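# Seat the third server power supply until it latches

## Task

On the rear of the server facing the robot, push the third power supply counted from the left fully into its bay so that its release lever snaps back and locks it. Nothing may be plugged into its power inlet at the end. A second power supply also sticks out, but it is for another work order: it must never be pushed home and must end exactly where it began. Everything stays inside the work area: from the service shelf in front of the robot to the supply bays, the shelf's width, and from the shelf top up. A loose parts tray sits on the shelf; a plug hanging on its cord does not count as a loose part. At the end, open the hand and move the arms away.

## Robot and tools

Robot: two arms, left_arm and right_arm, each ending in a five-finger hand (left hand on left_arm, right hand on right_arm, mirror images). Calibrated bases: left_arm at (-0.068, +0.443, 0) m, right_arm at (+0.024, -0.375, 0) m, both turned only slightly about z. A camera stand is fixed between and behind the bases.

Frame: the scene frame has its origin at table-top height midway between the nominal bases; +x points out over the table toward the server, +z is up, and left_arm sits on the +y side (this is not the image left). Positions in results are metres, orientations quaternions wxyz, velocities m/s and rad/s, all in the scene frame. Printed poses may be off by a few centimetres.

Hand point: a spot fixed to the palm, 0.15 m out from the wrist flange along the fingers. Its +z runs along straight fingers, +y leaves the palm, +x crosses the palm away from the thumb on the right hand (toward the thumb on the left hand). Straight fingers extend 0.06-0.07 m past the point and lie 0.06 m behind it along -y. A bracket on the little-finger side of the wrist can strike things, and with fingers level the wrist may hang lower than the hand.

The 28-number row (every number in [-1, 1], always all 28 even if one arm is idle): left_arm dx, dy, dz, rx, ry, rz; then left hand little, ring, middle, index, thumb_bend, thumb_turn, force_limit, speed; then the same 14 for right_arm. The six pose numbers are an offset, not a pose: they count from that arm's Hand target at the start of the action (or move), along scene axes, with the turn about the Hand target's position. 1.0 equals 0.6 m or 180 degrees; rx, ry, rz form one rotation vector. All zeros asks nothing new of that arm. The hand numbers are absolute targets: for fingers and thumb_bend +1 is straight and -1 curled; thumb_turn +1 is beside the palm, -1 opposite the fingers. force_limit runs from about 0 N at -1 to 10 N at +1 (15 N for the two thumb motors); speed rises from near zero at -1 to full at +0.48 and above. There is no 'keep as is' value: repeat the last hand numbers you sent for that arm (or, if none yet, its hand_measured plus hand_force_limit and hand_speed). Use speed -0.94 or lower for gentle closing. The thumb turned in front of the palm and fingers can wrap objects 0.035-0.065 m thick.

Tools:
- execute_actions(actions, cameras): actions is a list of actions; each action is up to 15 rows, one per 1/30 s step; a shorter action keeps its last row to step 15. Every row in an action counts from the action's starting Hand target, so sending the same offset again moves further. cameras lists names (cam_high, cam_left_wrist, cam_right_wrist, or ["all"]); images come with an empty actions list by default.
- move(target, speed, blend, stop_force, zero, blocking, cameras): target is one 28-number row or up to 15 rows; every row's offsets count from the same starting Hand targets. Paths are straight lines, ignore obstacles and lag or overshoot when fast. speed is m/s, 0.002-3.6, default 0.25 (turns up to twice that in rad/s). blend in metres rounds corners of a list (0 stops at each). stop_force in N, 3-120, ends an arm's path when its wrist sensor feels that much push along the motion; use it slowly for contact (about 0.005 m/s). zero (default true) rezeroes the force reference before the move. blocking=false returns early and cannot be combined with stop_force. The result adds a move: line such as done, off_target, moving, held or fault, with limits=paced (pose clipped) or limits=held (steps withheld).
- wait(seconds 0-3600): lets time pass with no new command. stop: brakes a running move. zoom_image(camera, region [x0, y0, x1, y1] in pixels, at most 504 per side) enlarges part of the latest image. show_instructions shows reference pages. zero_wrist_force(arm) rezeroes that arm's wrist sensor. finished_scene(scene 1) ends the scene for good.

Results: Hand target is the last commanded pose after clipping; the hand often rests a little short, and a later offset can make up the gap. hand_measured, hand_stopped_by (moving, target, force, stalled, fault) and hand_load_n follow the motor order above; load is positive when something pushes a finger open. Wrist force and torque are in the end effector's own axes, with a line for the peak since last shown. Joint torques, motor temperatures and velocities may be omitted when unchanged. Cameras: cam_high 896x504, the two wrist cameras 672x504 fisheye.

Cautions: orientation commands are clipped to 32 degrees from the current orientation per step. Pushing past a firm contact quickly faults the arm: a torque limit (wrist joints only about 15-17 N m) or about 150 N of outside force stops that arm for 10 s. A clearance check holds commands that bring the arms too close, but fingers closing on the other hand count as a press between arms and can end the scene. Motors heat when holding, stretched out or pushing; 85 °C brakes the arm. Do not bump the parts tray, the other protruding supply or the server hard, do not plug anything in, never let something leave the work area or fall, and release and back away before finishing.

Each tool is called after "Emit:" in YAML: its name, and indented under it one key for each argument.

Reference images:

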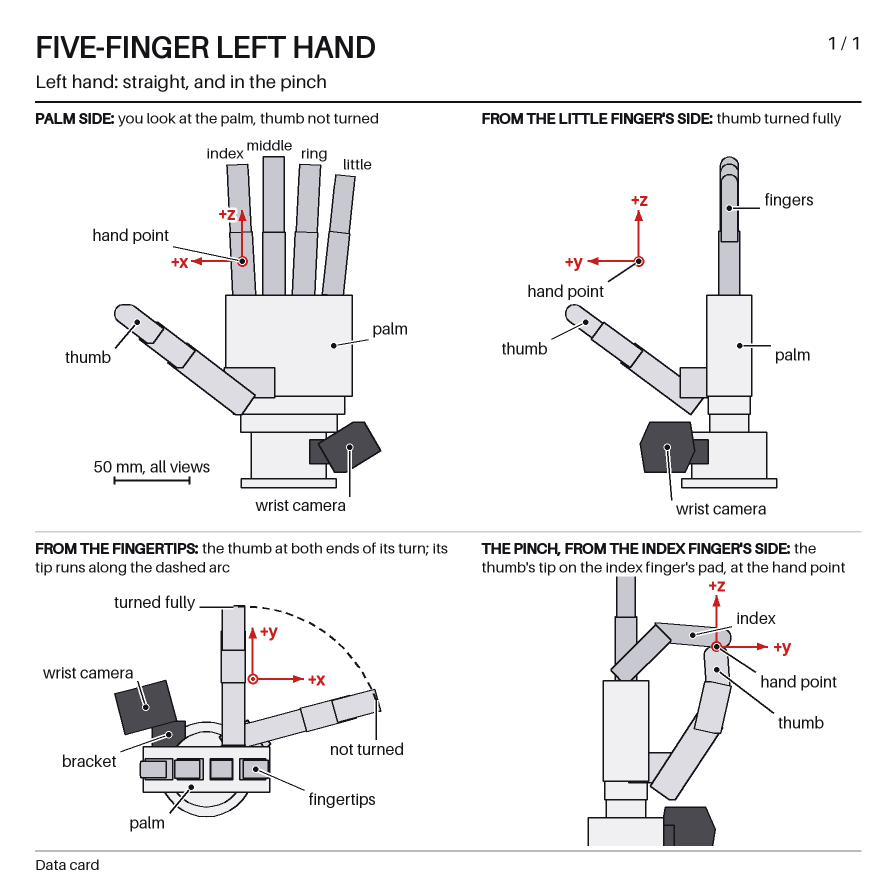

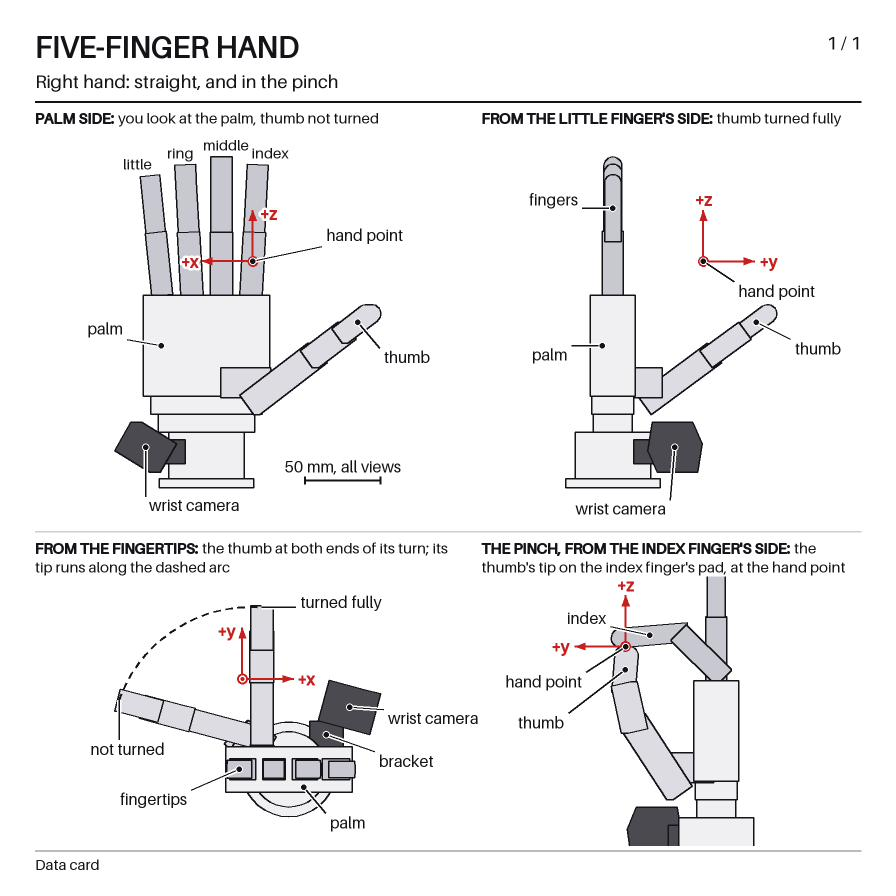

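## Session

Emit:
execute_actions:
  actions: []

Scene clock: 0.00 s.
left_arm: end_effector_position=(+0.2319, +0.7230, +0.2797) hand_measured=(+1.000, +1.000, +1.000, +1.000, +1.000, +1.000) hand_load_n=(+0.0, +0.0, +0.0, +0.0, +0.0, +0.0) hand_stopped_by=(target, target, target, target, target, target) hand_force_limit=0.00 hand_speed=-0.80 end_effector_quat_wxyz=(+0.313, +0.194, +0.903, +0.221) | right_arm: end_effector_position=(+0.4325, -0.7453, +0.2710) hand_measured=(+1.000, +1.000, +1.000, +1.000, +1.000, +1.000) hand_load_n=(+0.0, +0.0, +0.0, +0.0, +0.0, +0.0) hand_stopped_by=(target, target, target, target, target, target) hand_force_limit=0.00 hand_speed=-0.80 end_effector_quat_wxyz=(+0.119, +0.052, +0.716, +0.686)
Joint positions: left_arm=[4.645 -1.247 -2.106 2.228 -0.899 0.174] | right_arm=[-1.312 -0.489 1.169 2.426 1.033 -3.223]
Joint velocities: within noise
Joint torques (N m): no reading
Motor temperatures (°C): left_arm=[35 35 35 40 40 42] | right_arm=[33 31 32 41 41 38]
Wrist force (N): no reading
Wrist torque (N m): no reading
Wrist force, peak (N): no reading
Hand target: left_arm +0.2319, +0.7230, +0.2797; +0.313, +0.194, +0.903, +0.221 | right_arm +0.4325, -0.7453, +0.2710; +0.119, +0.052, +0.716, +0.686

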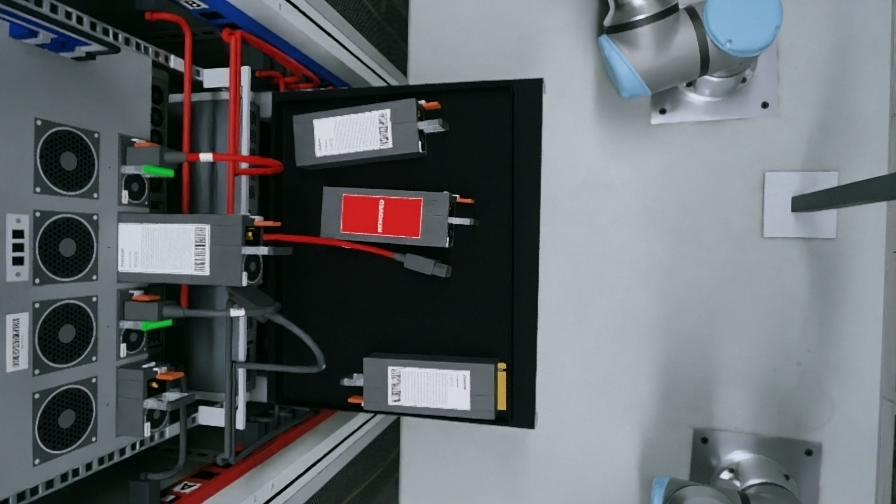

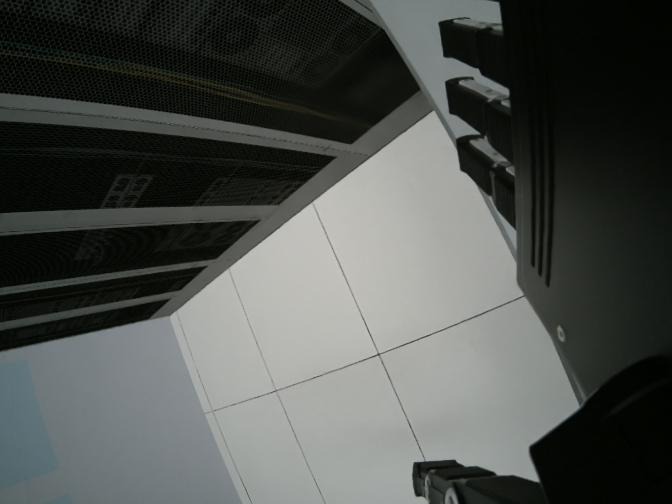

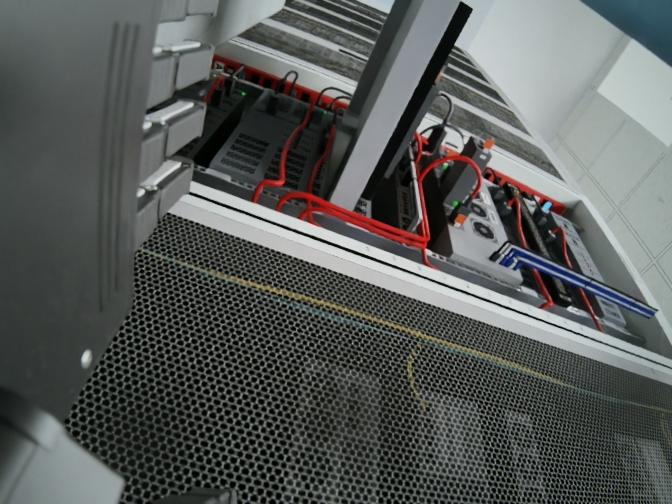

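Emit:
zoom_image:
  camera: "cam_high"
  region: [80, 110, 300, 290]

Emit:
zoom_image:
  camera: "cam_high"
  region: [80, 260, 340, 470]

Emit:
zoom_image:
  camera: "cam_high"
  region: [270, 70, 560, 290]

Emit:
zoom_image:
  camera: "cam_high"
  region: [300, 280, 560, 460]

Scaled by 2.291.

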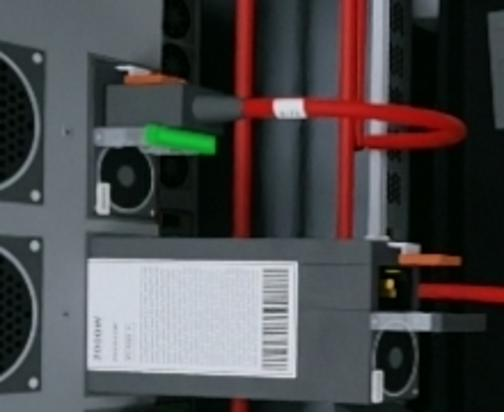

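Scaled by 1.938.

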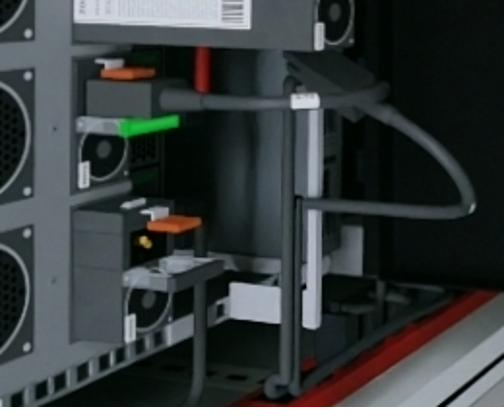

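Scaled by 1.738.

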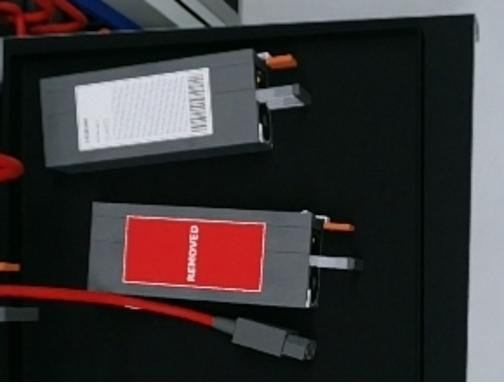

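Scaled by 1.938.

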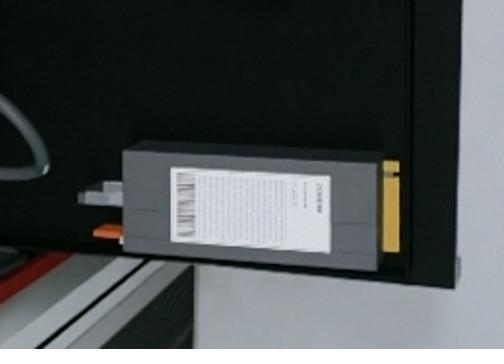

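Emit:
move:
  target: [0,0,0,0,0,0,1,1,1,1,1,1,0,-0.8,-0.25,0.1,0.75,0,0,0,1,1,1,1,1,1,0,-0.8]
  speed: 0.2
  cameras: ["all"]

Scene clock: 47.13 s.
left_arm: end_effector_position=(+0.2319, +0.7230, +0.2797) hand_measured=(+1.000, +1.000, +1.000, +1.000, +1.000, +1.000) hand_load_n=(+0.0, +0.0, +0.0, +0.0, +0.0, +0.0) hand_stopped_by=(target, target, target, target, target, target) hand_force_limit=0.00 hand_speed=-0.80 end_effector_quat_wxyz=(+0.313, +0.194, +0.903, +0.221) | right_arm: end_effector_position=(+0.2825, -0.6853, +0.7209) hand_measured=(+1.000, +1.000, +1.000, +1.000, +1.000, +1.000) hand_load_n=(+0.0, +0.0, +0.0, -0.5, +0.0, +0.0) hand_stopped_by=(target, target, target, target, target, target) hand_force_limit=0.00 hand_speed=-0.80 end_effector_quat_wxyz=(+0.119, +0.052, +0.716, +0.686)
Joint positions: left_arm=[4.645 -1.247 -2.106 2.228 -0.899 0.174] | right_arm=[-1.533 -1.155 1.119 3.146 1.254 -3.231]
Joint torques (N m): left_arm=[-2.37 4.42 19.91 -1.48 0.94 0.07] | right_arm=[10.8 -31.17 -15.72 1.8 -0.35 0.01]
Wrist force (N): left_arm=[-0.3 0.2 0.0] | right_arm=[0.0 -0.2 0.4]
Wrist torque (N m): left_arm=[0.03 0.04 -0.02] | right_arm=[-0.04 -0.01 0.07]
Wrist force, peak (N): left_arm=[-0.6 0.1 -0.1] | right_arm=[0.1 2.0 0.1]
Hand target: left_arm +0.2319, +0.7230, +0.2797; +0.313, +0.194, +0.903, +0.221 | right_arm +0.2825, -0.6853, +0.7210; +0.119, +0.052, +0.716, +0.686
Off the commanded pose: left_arm 0.000 m, 0 deg | right_arm 0.000 m, 0 deg.
move: done

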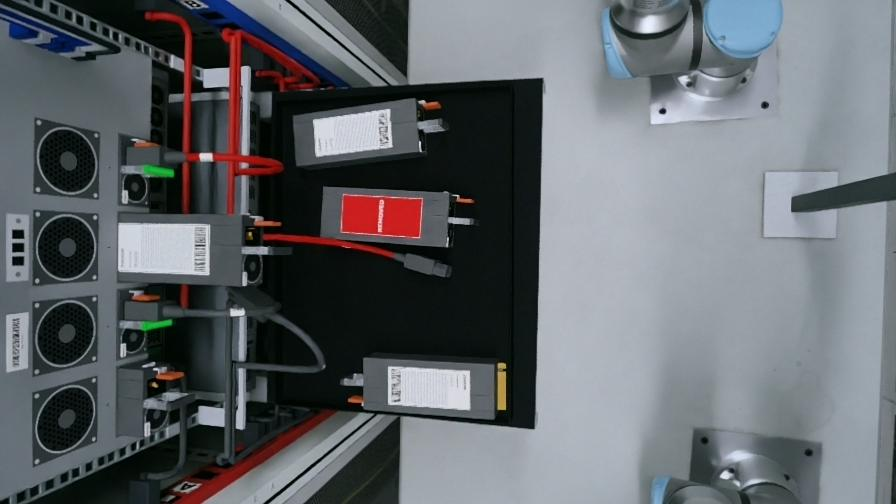

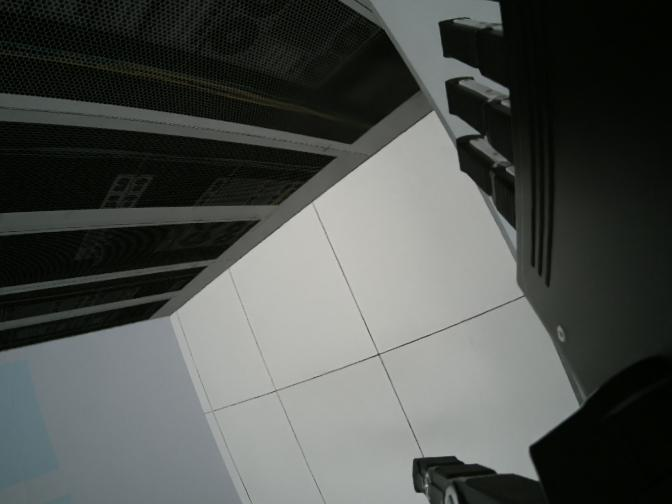

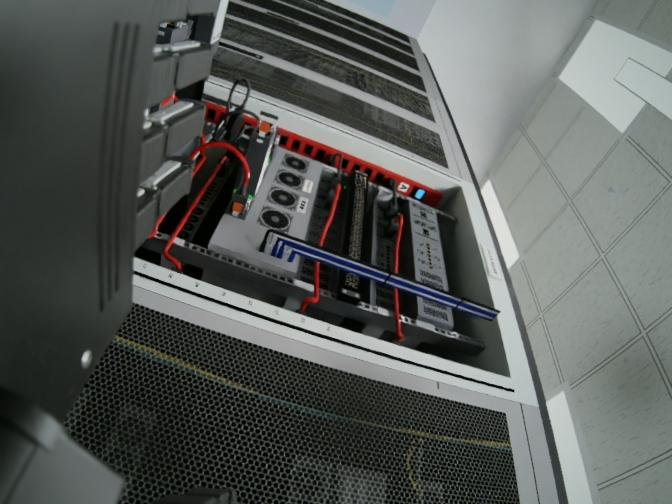

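Emit:
zoom_image:
  camera: "cam_high"
  region: [0, 0, 460, 300]

Emit:
zoom_image:
  camera: "cam_right_wrist"
  region: [130, 60, 530, 360]

Scaled by 1.096.

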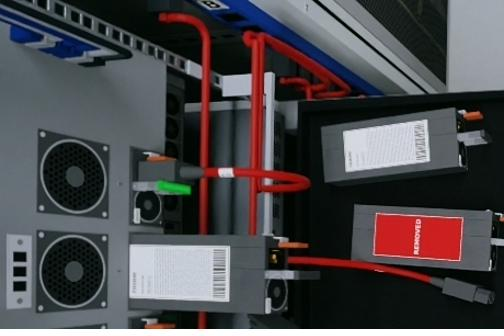

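Scaled by 1.260 from the camera's image (finer frame: 960x720).

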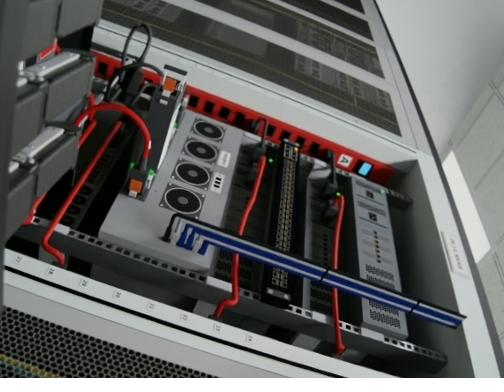

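Emit:
move:
  target: [0,0,0,0,0,0,1,1,1,1,1,1,0,-0.8,0.3,0.2,0.1,0.033,0.013,-0.4225,1,1,1,1,1,1,0,-0.8]
  speed: 0.25
  cameras: ["cam_high","cam_right_wrist"]

Scene clock: 81.40 s.
left_arm: end_effector_position=(+0.2319, +0.7230, +0.2797) hand_measured=(+1.000, +1.000, +1.000, +1.000, +1.000, +1.000) hand_load_n=(+0.0, +0.0, +0.0, +0.0, +0.0, +0.0) hand_stopped_by=(target, target, target, target, target, target) hand_force_limit=0.00 hand_speed=-0.80 end_effector_quat_wxyz=(+0.313, +0.194, +0.903, +0.221) | right_arm: end_effector_position=(+0.4625, -0.5653, +0.7810) hand_measured=(+1.000, +1.000, +1.000, +1.000, +1.000, +1.000) hand_load_n=(+0.0, +0.0, +0.0, +0.0, +0.0, +0.0) hand_stopped_by=(target, target, target, target, target, target) hand_force_limit=0.00 hand_speed=-0.80 end_effector_quat_wxyz=(+0.500, +0.500, +0.500, +0.499)
Joint positions: left_arm=[4.645 -1.247 -2.106 2.228 -0.899 0.174] | right_arm=[-1.309 -2.004 1.817 3.332 -0.297 -3.146]
Joint torques (N m): left_arm=[-2.24 4.96 21.33 -1.83 1.05 0.01] | right_arm=[7.97 5.44 -22.98 -1.24 -0.82 1.41]
Wrist force (N): left_arm=[-0.2 0.1 -0.1] | right_arm=[-0.3 -0.2 0.3]
Wrist torque (N m): left_arm=[0.02 0.03 -0.01] | right_arm=[-0.09 0.09 0.00]
Wrist force, peak (N): left_arm=[-0.6 -0.2 -0.2] | right_arm=[0.3 0.5 0.9]
Hand target: left_arm +0.2319, +0.7230, +0.2797; +0.313, +0.194, +0.903, +0.221 | right_arm +0.4625, -0.5653, +0.7810; +0.500, +0.500, +0.500, +0.499
Off the commanded pose: left_arm 0.000 m, 0 deg | right_arm 0.000 m, 0 deg.
move: done

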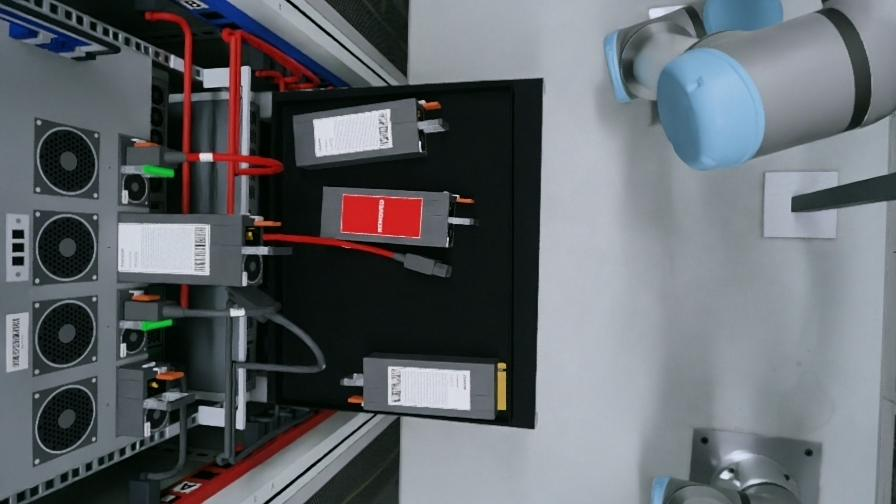

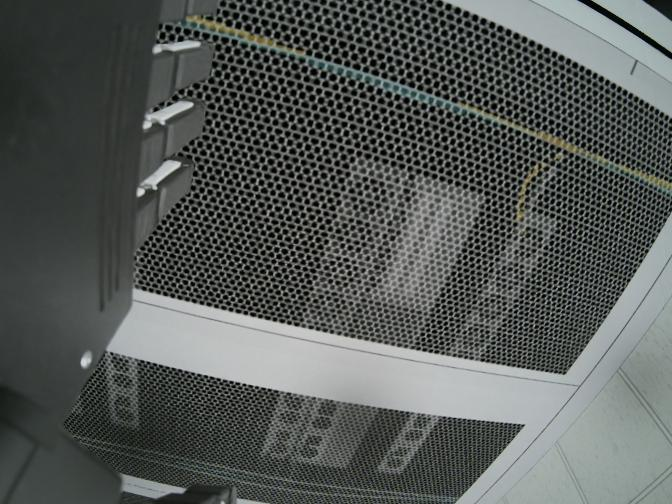

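Emit:
move:
  target:
    - [0,0,0,0,0,0,1,1,1,1,1,1,0,-0.8,0.05,0.15,0.05,0.5,0,0,1,1,1,1,1,1,0,-0.8]
    - [0,0,0,0,0,0,1,1,1,1,1,1,0,-0.8,0.08,0.5,0.1,1.0,0,0,1,1,1,1,1,1,0,-0.8]
  speed: 0.25
  blend: 0.05
  cameras: ["cam_high","cam_right_wrist"]

Scene clock: 91.13 s.
left_arm: end_effector_position=(+0.2319, +0.7230, +0.2797) hand_measured=(+1.000, +1.000, +1.000, +1.000, +1.000, +1.000) hand_load_n=(+0.0, +0.0, +0.0, +0.0, +0.0, +0.0) hand_stopped_by=(target, target, target, target, target, target) hand_force_limit=0.00 hand_speed=-0.80 end_effector_quat_wxyz=(+0.313, +0.194, +0.903, +0.221) | right_arm: end_effector_position=(+0.5106, -0.2653, +0.8410) hand_measured=(+1.000, +1.000, +1.000, +1.000, +1.000, +1.000) hand_load_n=(+0.0, +0.0, +0.0, +0.0, +0.0, +0.0) hand_stopped_by=(target, target, target, target, target, target) hand_force_limit=0.00 hand_speed=-0.80 end_effector_quat_wxyz=(+0.500, -0.500, +0.499, -0.500)
Joint positions: left_arm=[4.645 -1.247 -2.106 2.228 -0.899 0.174] | right_arm=[-0.279 -1.83 1.211 3.76 -1.326 0]
Joint torques (N m): left_arm=[-0.86 5.01 20.35 -1.83 1.08 -0.03] | right_arm=[-12 -17.17 -9.9 0.1 0.06 1.48]
Wrist force (N): left_arm=[-0.2 0.0 -0.2] | right_arm=[-1.7 4.3 2.4]
Wrist torque (N m): left_arm=[0.01 0.01 -0.01] | right_arm=[0.56 0.20 0.03]
Wrist force, peak (N): left_arm=[-0.1 -0.3 -0.5] | right_arm=[-2.2 4.3 2.1]
Hand target: left_arm +0.2319, +0.7230, +0.2797; +0.313, +0.194, +0.903, +0.221 | right_arm +0.5105, -0.2653, +0.8410; +0.500, -0.500, +0.499, -0.500
Off the commanded pose: left_arm 0.000 m, 0 deg | right_arm 0.000 m, 0 deg.
move: done

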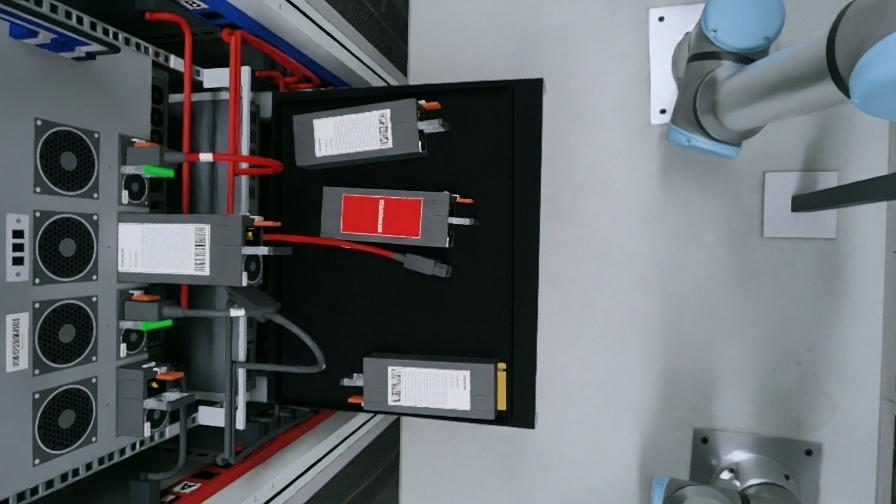

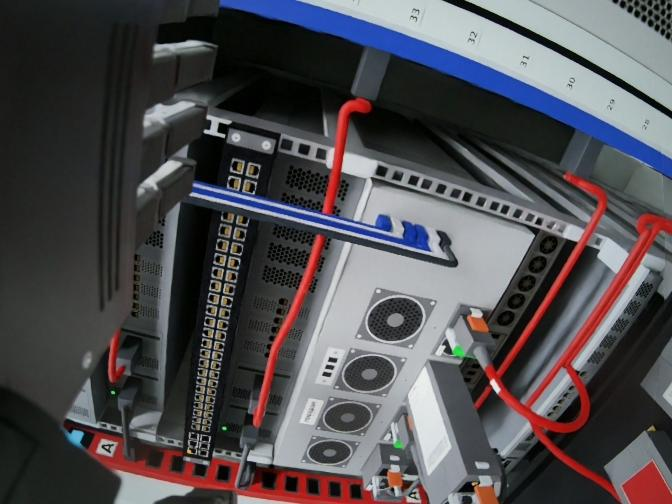

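Emit:
move:
  target: [0,0,0,0,0,0,1,1,1,1,1,1,0,-0.8,-0.08,0.35,0.05,0,0,0,1,1,1,1,1,1,0,-0.8]
  speed: 0.25
  cameras: ["cam_high","cam_right_wrist"]

Scene clock: 97.37 s.
left_arm: end_effector_position=(+0.2319, +0.7230, +0.2797) hand_measured=(+1.000, +1.000, +1.000, +1.000, +1.000, +1.000) hand_load_n=(+0.0, +0.0, +0.0, +0.0, +0.0, +0.0) hand_stopped_by=(target, target, target, target, target, target) hand_force_limit=0.00 hand_speed=-0.80 end_effector_quat_wxyz=(+0.313, +0.194, +0.903, +0.221) | right_arm: end_effector_position=(+0.4626, -0.0554, +0.8709) hand_measured=(+1.000, +1.000, +1.000, +1.000, +1.000, +1.000) hand_load_n=(+0.0, +0.0, +0.0, +0.0, +0.0, +0.0) hand_stopped_by=(target, target, target, target, target, target) hand_force_limit=0.00 hand_speed=-0.80 end_effector_quat_wxyz=(+0.500, -0.500, +0.499, -0.500)
Joint positions: left_arm=[4.645 -1.247 -2.106 2.228 -0.899 0.174] | right_arm=[0.561 -1.547 0.877 3.81 -2.166 -0.001]
Joint torques (N m): left_arm=[-1.67 4.14 21.31 -1.73 0.85 -0.03] | right_arm=[9.57 -14.65 -19.06 -3.63 -1.15 1.57]
Wrist force (N): left_arm=[-0.1 0.0 -0.2] | right_arm=[-1.6 4.3 1.8]
Wrist torque (N m): left_arm=[0.02 0.01 -0.01] | right_arm=[0.58 0.22 0.05]
Wrist force, peak (N): left_arm=[-0.6 -0.2 -0.3] | right_arm=[-3.5 3.9 1.7]
Hand target: left_arm +0.2319, +0.7230, +0.2797; +0.313, +0.194, +0.903, +0.221 | right_arm +0.4625, -0.0553, +0.8710; +0.500, -0.500, +0.499, -0.500
Off the commanded pose: left_arm 0.000 m, 0 deg | right_arm 0.000 m, 0 deg.
move: done

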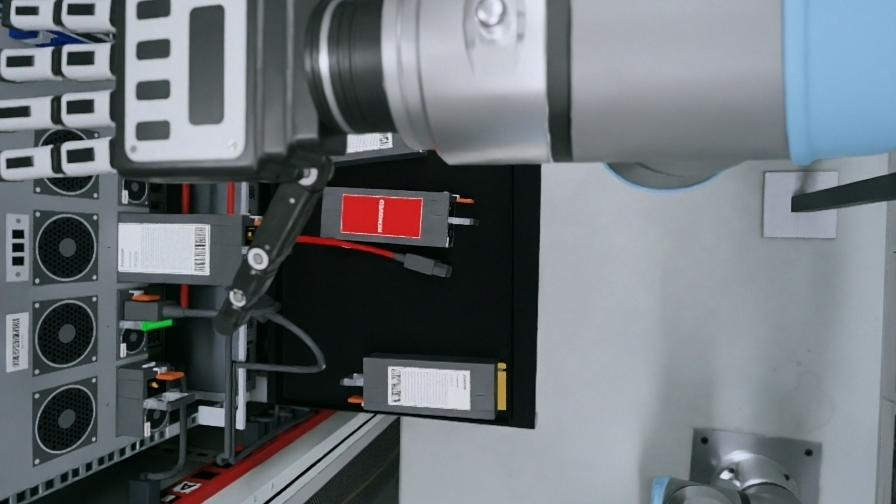

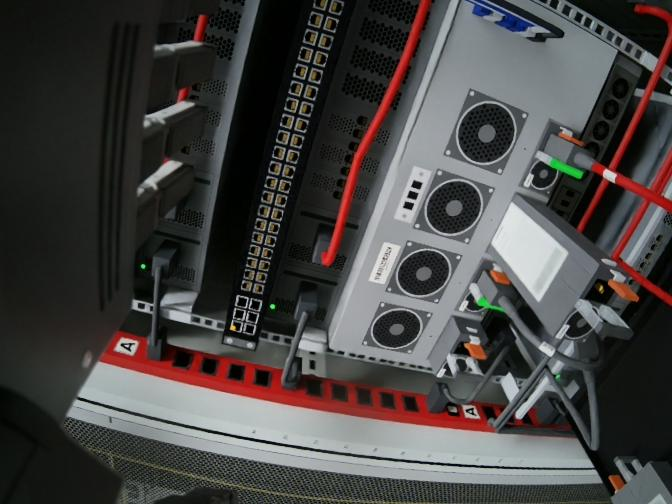

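Emit:
zoom_image:
  camera: "cam_right_wrist"
  region: [420, 120, 672, 504]

Scaled by 1.312 from the camera's image (finer frame: 960x720).

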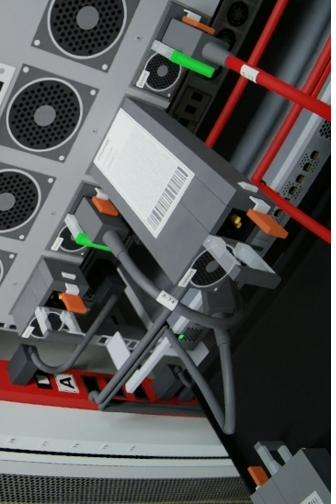

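Emit:
move:
  target: [0,0,0,0,0,0,1,1,1,1,1,1,0,-0.8,0,0.1667,0,0,0,0,1,1,1,1,1,1,0,-0.8]
  speed: 0.25
  cameras: ["cam_high","cam_right_wrist"]

Emit:
zoom_image:
  camera: "cam_right_wrist"
  region: [372, 50, 672, 350]

Scene clock: 131.13 s.
left_arm: end_effector_position=(+0.2319, +0.7230, +0.2797) hand_measured=(+1.000, +1.000, +1.000, +1.000, +1.000, +1.000) hand_load_n=(+0.0, +0.0, +0.0, +0.0, -0.5, +0.0) hand_stopped_by=(target, target, target, target, target, target) hand_force_limit=0.00 hand_speed=-0.80 end_effector_quat_wxyz=(+0.313, +0.194, +0.903, +0.221) | right_arm: end_effector_position=(+0.4625, +0.0447, +0.8710) hand_measured=(+1.000, +1.000, +1.000, +1.000, +1.000, +1.000) hand_load_n=(+0.0, -0.5, +0.0, +0.0, +0.0, +0.0) hand_stopped_by=(target, target, target, target, target, target) hand_force_limit=0.00 hand_speed=-0.80 end_effector_quat_wxyz=(+0.500, -0.500, +0.499, -0.500)
Joint positions: left_arm=[4.645 -1.247 -2.106 2.228 -0.899 0.174] | right_arm=[0.771 -1.292 0.568 3.864 -2.376 -0.002]
Joint torques (N m): left_arm=[-0.67 5.12 21.07 -1.95 1.1 -0.04] | right_arm=[1.67 -21.38 -20.68 -3.46 -0.78 -0.58]
Wrist force (N): left_arm=[0.0 -0.1 -0.2] | right_arm=[-1.9 4.1 2.2]
Wrist torque (N m): left_arm=[0.00 -0.01 0.00] | right_arm=[0.51 0.25 0.01]
Wrist force, peak (N): left_arm=[-0.3 -0.1 -0.5] | right_arm=[-3.7 4.3 1.8]
Hand target: left_arm +0.2319, +0.7230, +0.2797; +0.313, +0.194, +0.903, +0.221 | right_arm +0.4625, +0.0447, +0.8710; +0.500, -0.500, +0.499, -0.500
Off the commanded pose: left_arm 0.000 m, 0 deg | right_arm 0.000 m, 0 deg.
move: done

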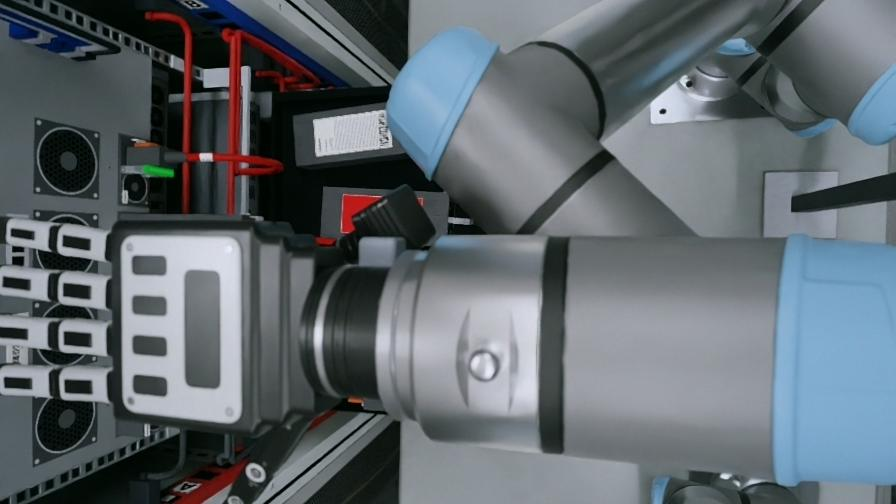

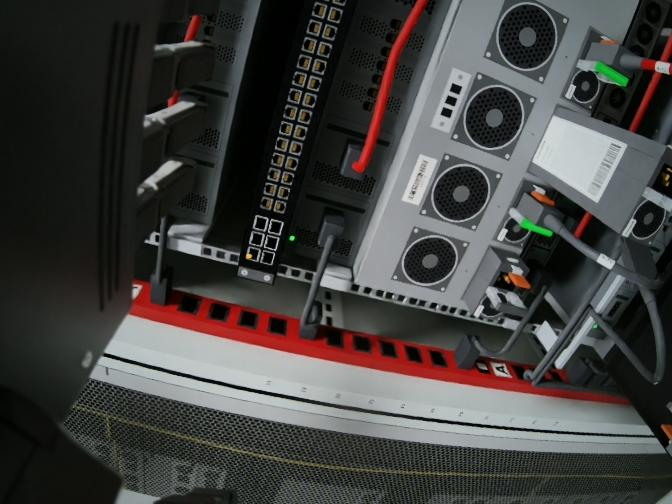

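Scaled by 1.680 from the camera's image (finer frame: 960x720).

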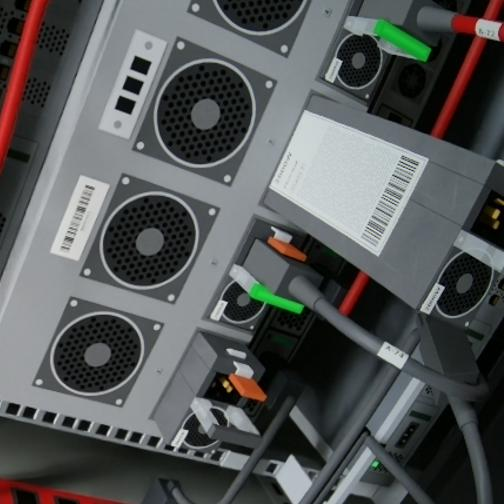

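Emit:
move:
  target: [0,0,0,0,0,0,1,1,1,1,1,1,0,-0.8,0,0,-0.1667,0,0,0,1,1,1,1,1,1,0,-0.8]
  speed: 0.25
  cameras: ["cam_high","cam_right_wrist"]

Emit:
zoom_image:
  camera: "cam_right_wrist"
  region: [372, 50, 672, 350]

Scene clock: 144.77 s.
left_arm: end_effector_position=(+0.2319, +0.7230, +0.2797) hand_measured=(+1.000, +1.000, +1.000, +1.000, +1.000, +1.000) hand_load_n=(+0.0, +0.0, +0.0, +0.0, +0.0, +0.0) hand_stopped_by=(target, target, target, target, target, target) hand_force_limit=0.00 hand_speed=-0.80 end_effector_quat_wxyz=(+0.313, +0.194, +0.903, +0.221) | right_arm: end_effector_position=(+0.4625, +0.0447, +0.7710) hand_measured=(+1.000, +1.000, +1.000, +1.000, +1.000, +1.000) hand_load_n=(+0.0, +0.0, +0.0, +0.0, +0.0, +0.0) hand_stopped_by=(target, target, target, target, target, target) hand_force_limit=0.00 hand_speed=-0.80 end_effector_quat_wxyz=(+0.500, -0.500, +0.499, -0.500)
Joint positions: left_arm=[4.645 -1.247 -2.106 2.228 -0.899 0.174] | right_arm=[0.771 -1.461 1.079 3.521 -2.376 -0.002]
Joint torques (N m): left_arm=[-2.22 5.38 20.35 -2.02 1.28 -0.12] | right_arm=[-12.05 -15.45 -10.9 -2.25 -0.73 1.41]
Wrist force (N): left_arm=[-0.2 0.0 -0.3] | right_arm=[-1.6 4.3 1.9]
Wrist torque (N m): left_arm=[0.02 0.02 -0.01] | right_arm=[0.54 0.21 0.03]
Wrist force, peak (N): left_arm=[-0.4 -0.4 -0.3] | right_arm=[-1.7 6.0 2.2]
Hand target: left_arm +0.2319, +0.7230, +0.2797; +0.313, +0.194, +0.903, +0.221 | right_arm +0.4625, +0.0447, +0.7709; +0.500, -0.500, +0.499, -0.500
Off the commanded pose: left_arm 0.000 m, 0 deg | right_arm 0.000 m, 0 deg.
move: done

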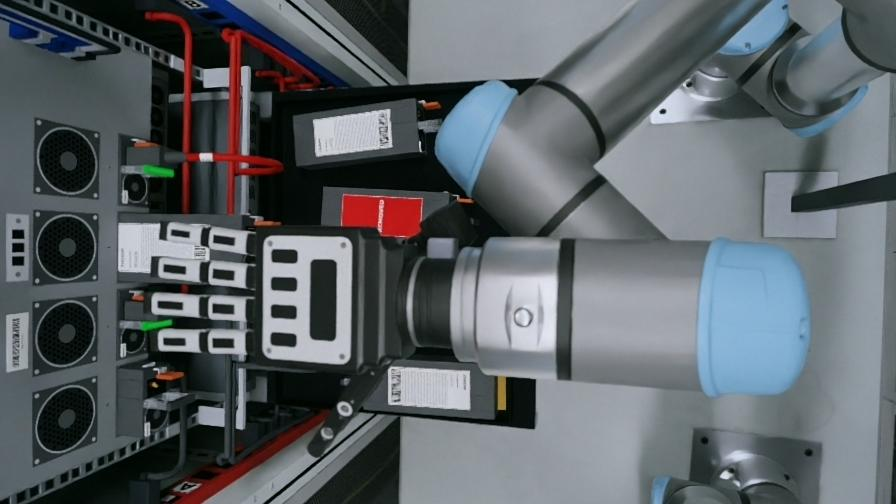

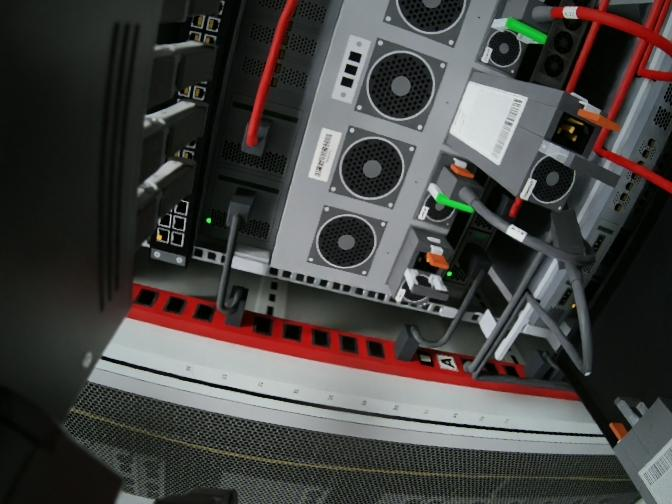

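Scaled by 1.680 from the camera's image (finer frame: 960x720).

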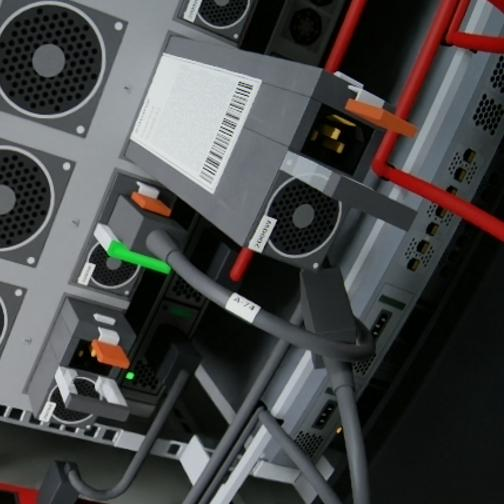

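Emit:
zoom_image:
  camera: "cam_right_wrist"
  region: [500, 80, 640, 220]

Emit:
zoom_image:
  camera: "cam_right_wrist"
  region: [380, 200, 500, 320]

Emit:
zoom_image:
  camera: "cam_right_wrist"
  region: [400, 130, 520, 250]

Scaled by 3.600 from the camera's image (finer frame: 960x720).

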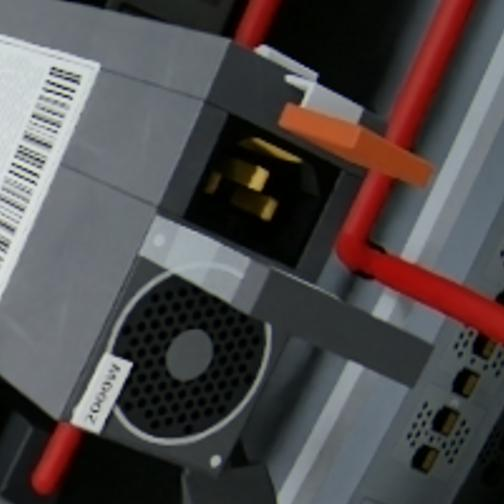

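Scaled by 4.200 from the camera's image (finer frame: 960x720).

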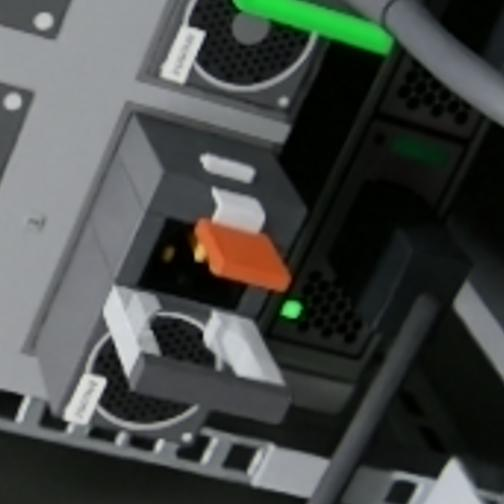

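Scaled by 4.200 from the camera's image (finer frame: 960x720).

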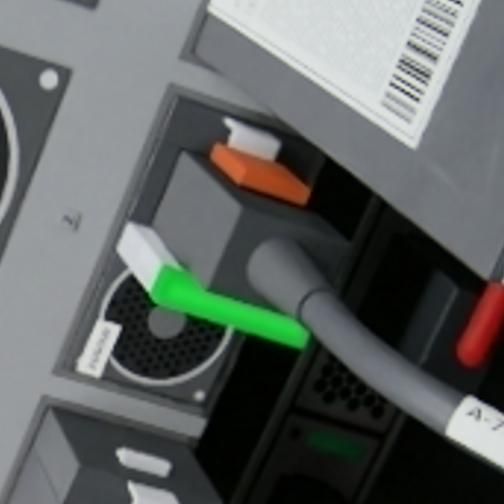

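Emit:
move:
  target: [0,0,0,0,0,0,1,1,1,1,1,1,0,-0.8,-0.06,-0.1,-0.05,0,0.1389,0,-1,-1,-1,-1,1,-1,0,-0.3]
  speed: 0.2
  cameras: ["cam_high","cam_right_wrist"]

Scene clock: 185.73 s.
left_arm: end_effector_position=(+0.2319, +0.7230, +0.2797) hand_measured=(+1.000, +1.000, +1.000, +1.000, +1.000, +1.000) hand_load_n=(+0.0, +0.0, +0.0, +0.0, +0.0, +0.0) hand_stopped_by=(target, target, target, target, target, target) hand_force_limit=0.00 hand_speed=-0.80 end_effector_quat_wxyz=(+0.313, +0.194, +0.903, +0.221) | right_arm: end_effector_position=(+0.4265, -0.0153, +0.7410) hand_measured=(-1.000, -1.000, -1.000, -1.000, +1.000, -1.000) hand_load_n=(+0.0, +0.0, +0.0, +0.0, +0.0, +0.0) hand_stopped_by=(target, target, target, target, target, target) hand_force_limit=0.00 hand_speed=-0.30 end_effector_quat_wxyz=(-0.380, +0.596, -0.596, +0.380)
Joint positions: left_arm=[4.645 -1.247 -2.106 2.228 -0.899 0.174] | right_arm=[0.634 -1.592 0.973 4.295 -2.167 0.321]
Joint torques (N m): left_arm=[-0.84 5.66 20.24 -2.06 1.2 -0.27] | right_arm=[10.08 -6.34 -10.06 -0.02 0.04 -0.2]
Wrist force (N): left_arm=[-0.4 0.1 -0.1] | right_arm=[-1.9 3.6 2.6]
Wrist torque (N m): left_arm=[0.03 0.05 -0.02] | right_arm=[0.50 0.21 0.03]
Wrist force, peak (N): left_arm=[-0.5 -0.2 -0.4] | right_arm=[-2.4 4.1 2.3]
Hand target: left_arm +0.2319, +0.7230, +0.2797; +0.313, +0.194, +0.903, +0.221 | right_arm +0.4265, -0.0153, +0.7409; -0.380, +0.596, -0.596, +0.380
Off the commanded pose: left_arm 0.000 m, 0 deg | right_arm 0.000 m, 0 deg.
move: done

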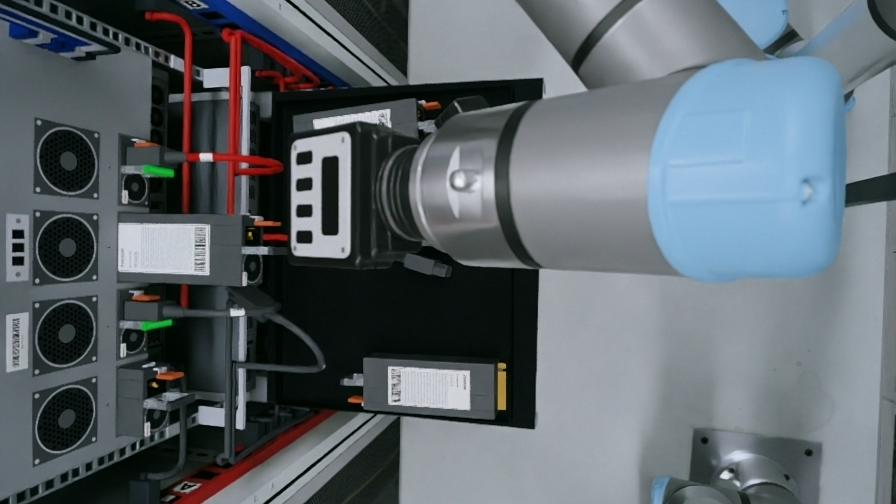

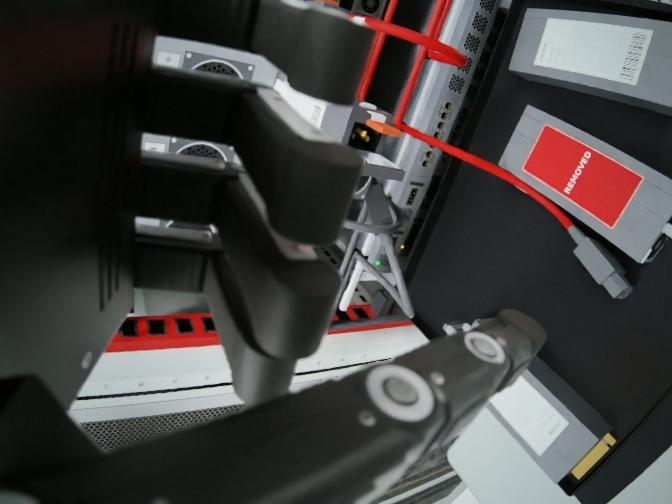

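Emit:
zoom_image:
  camera: "cam_right_wrist"
  region: [330, 60, 470, 200]

Scaled by 3.600 from the camera's image (finer frame: 960x720).

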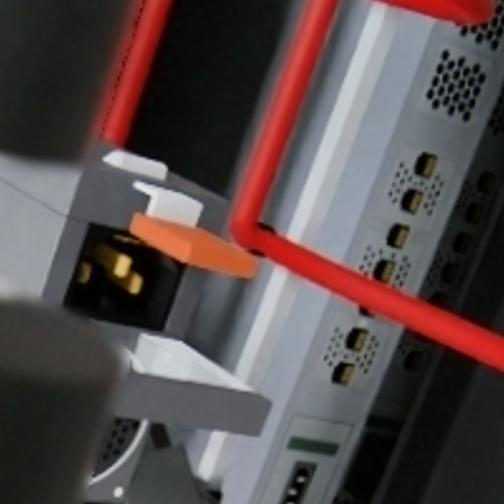

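Emit:
move:
  target: [0,0,0,0,0,0,1,1,1,1,1,1,0,-0.8,-0.011,0.0413,-0.168,0,0.25,0,-1,-1,-1,-1,1,-1,0,-0.3]
  speed: 0.15
  cameras: ["cam_high","cam_right_wrist"]

Emit:
zoom_image:
  camera: "cam_high"
  region: [150, 130, 450, 330]

Scene clock: 218.53 s.
left_arm: end_effector_position=(+0.2319, +0.7230, +0.2797) hand_measured=(+1.000, +1.000, +1.000, +1.000, +1.000, +1.000) hand_load_n=(+0.0, +0.0, +0.0, +0.0, +0.0, -0.5) hand_stopped_by=(target, target, target, target, target, target) hand_force_limit=0.00 hand_speed=-0.80 end_effector_quat_wxyz=(+0.313, +0.194, +0.903, +0.221) | right_arm: end_effector_position=(+0.4200, +0.0094, +0.6401) hand_measured=(-1.000, -1.000, -1.000, -1.000, +1.000, -1.000) hand_load_n=(+0.0, +0.0, +0.0, +0.0, +0.0, +0.0) hand_stopped_by=(target, target, target, target, target, target) hand_force_limit=0.00 hand_speed=-0.30 end_effector_quat_wxyz=(-0.123, +0.696, -0.696, +0.123)
Joint positions: left_arm=[4.645 -1.247 -2.106 2.228 -0.899 0.174] | right_arm=[0.467 -1.211 0.321 5.292 -1.736 0.476]
Joint torques (N m): left_arm=[-2.29 5.48 19.98 -1.84 1.17 -0.2] | right_arm=[9.94 -37.34 -8.62 -5.49 -0.47 0.4]
Wrist force (N): left_arm=[-0.1 0.0 -0.4] | right_arm=[-2.2 2.2 2.9]
Wrist torque (N m): left_arm=[0.03 0.00 -0.01] | right_arm=[0.30 0.20 -0.01]
Wrist force, peak (N): left_arm=[-0.6 0.1 -0.4] | right_arm=[-2.0 3.7 2.8]
Hand target: left_arm +0.2319, +0.7230, +0.2797; +0.313, +0.194, +0.903, +0.221 | right_arm +0.4199, +0.0095, +0.6401; -0.123, +0.697, -0.696, +0.123
Off the commanded pose: left_arm 0.000 m, 0 deg | right_arm 0.000 m, 0 deg.
move: done

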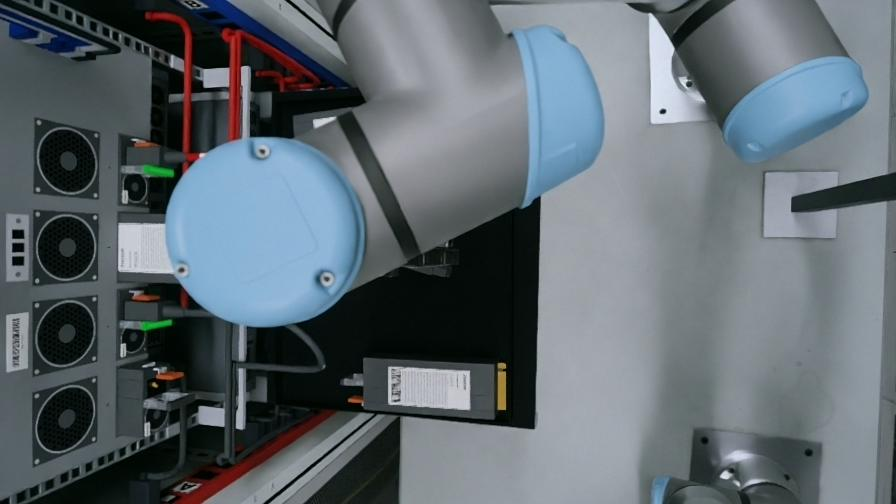

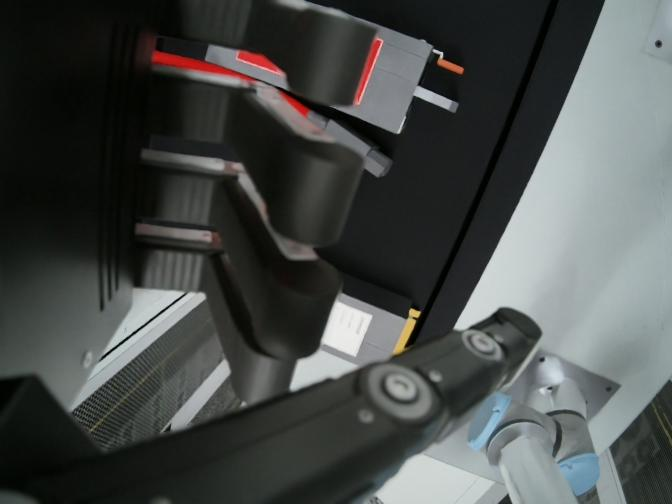

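Scaled by 1.680.

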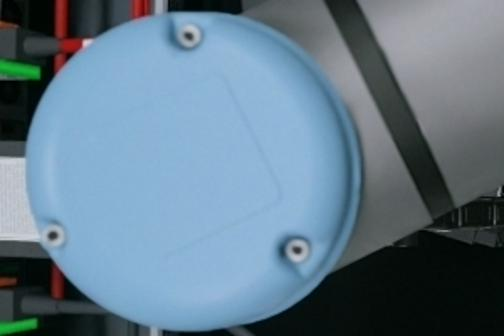

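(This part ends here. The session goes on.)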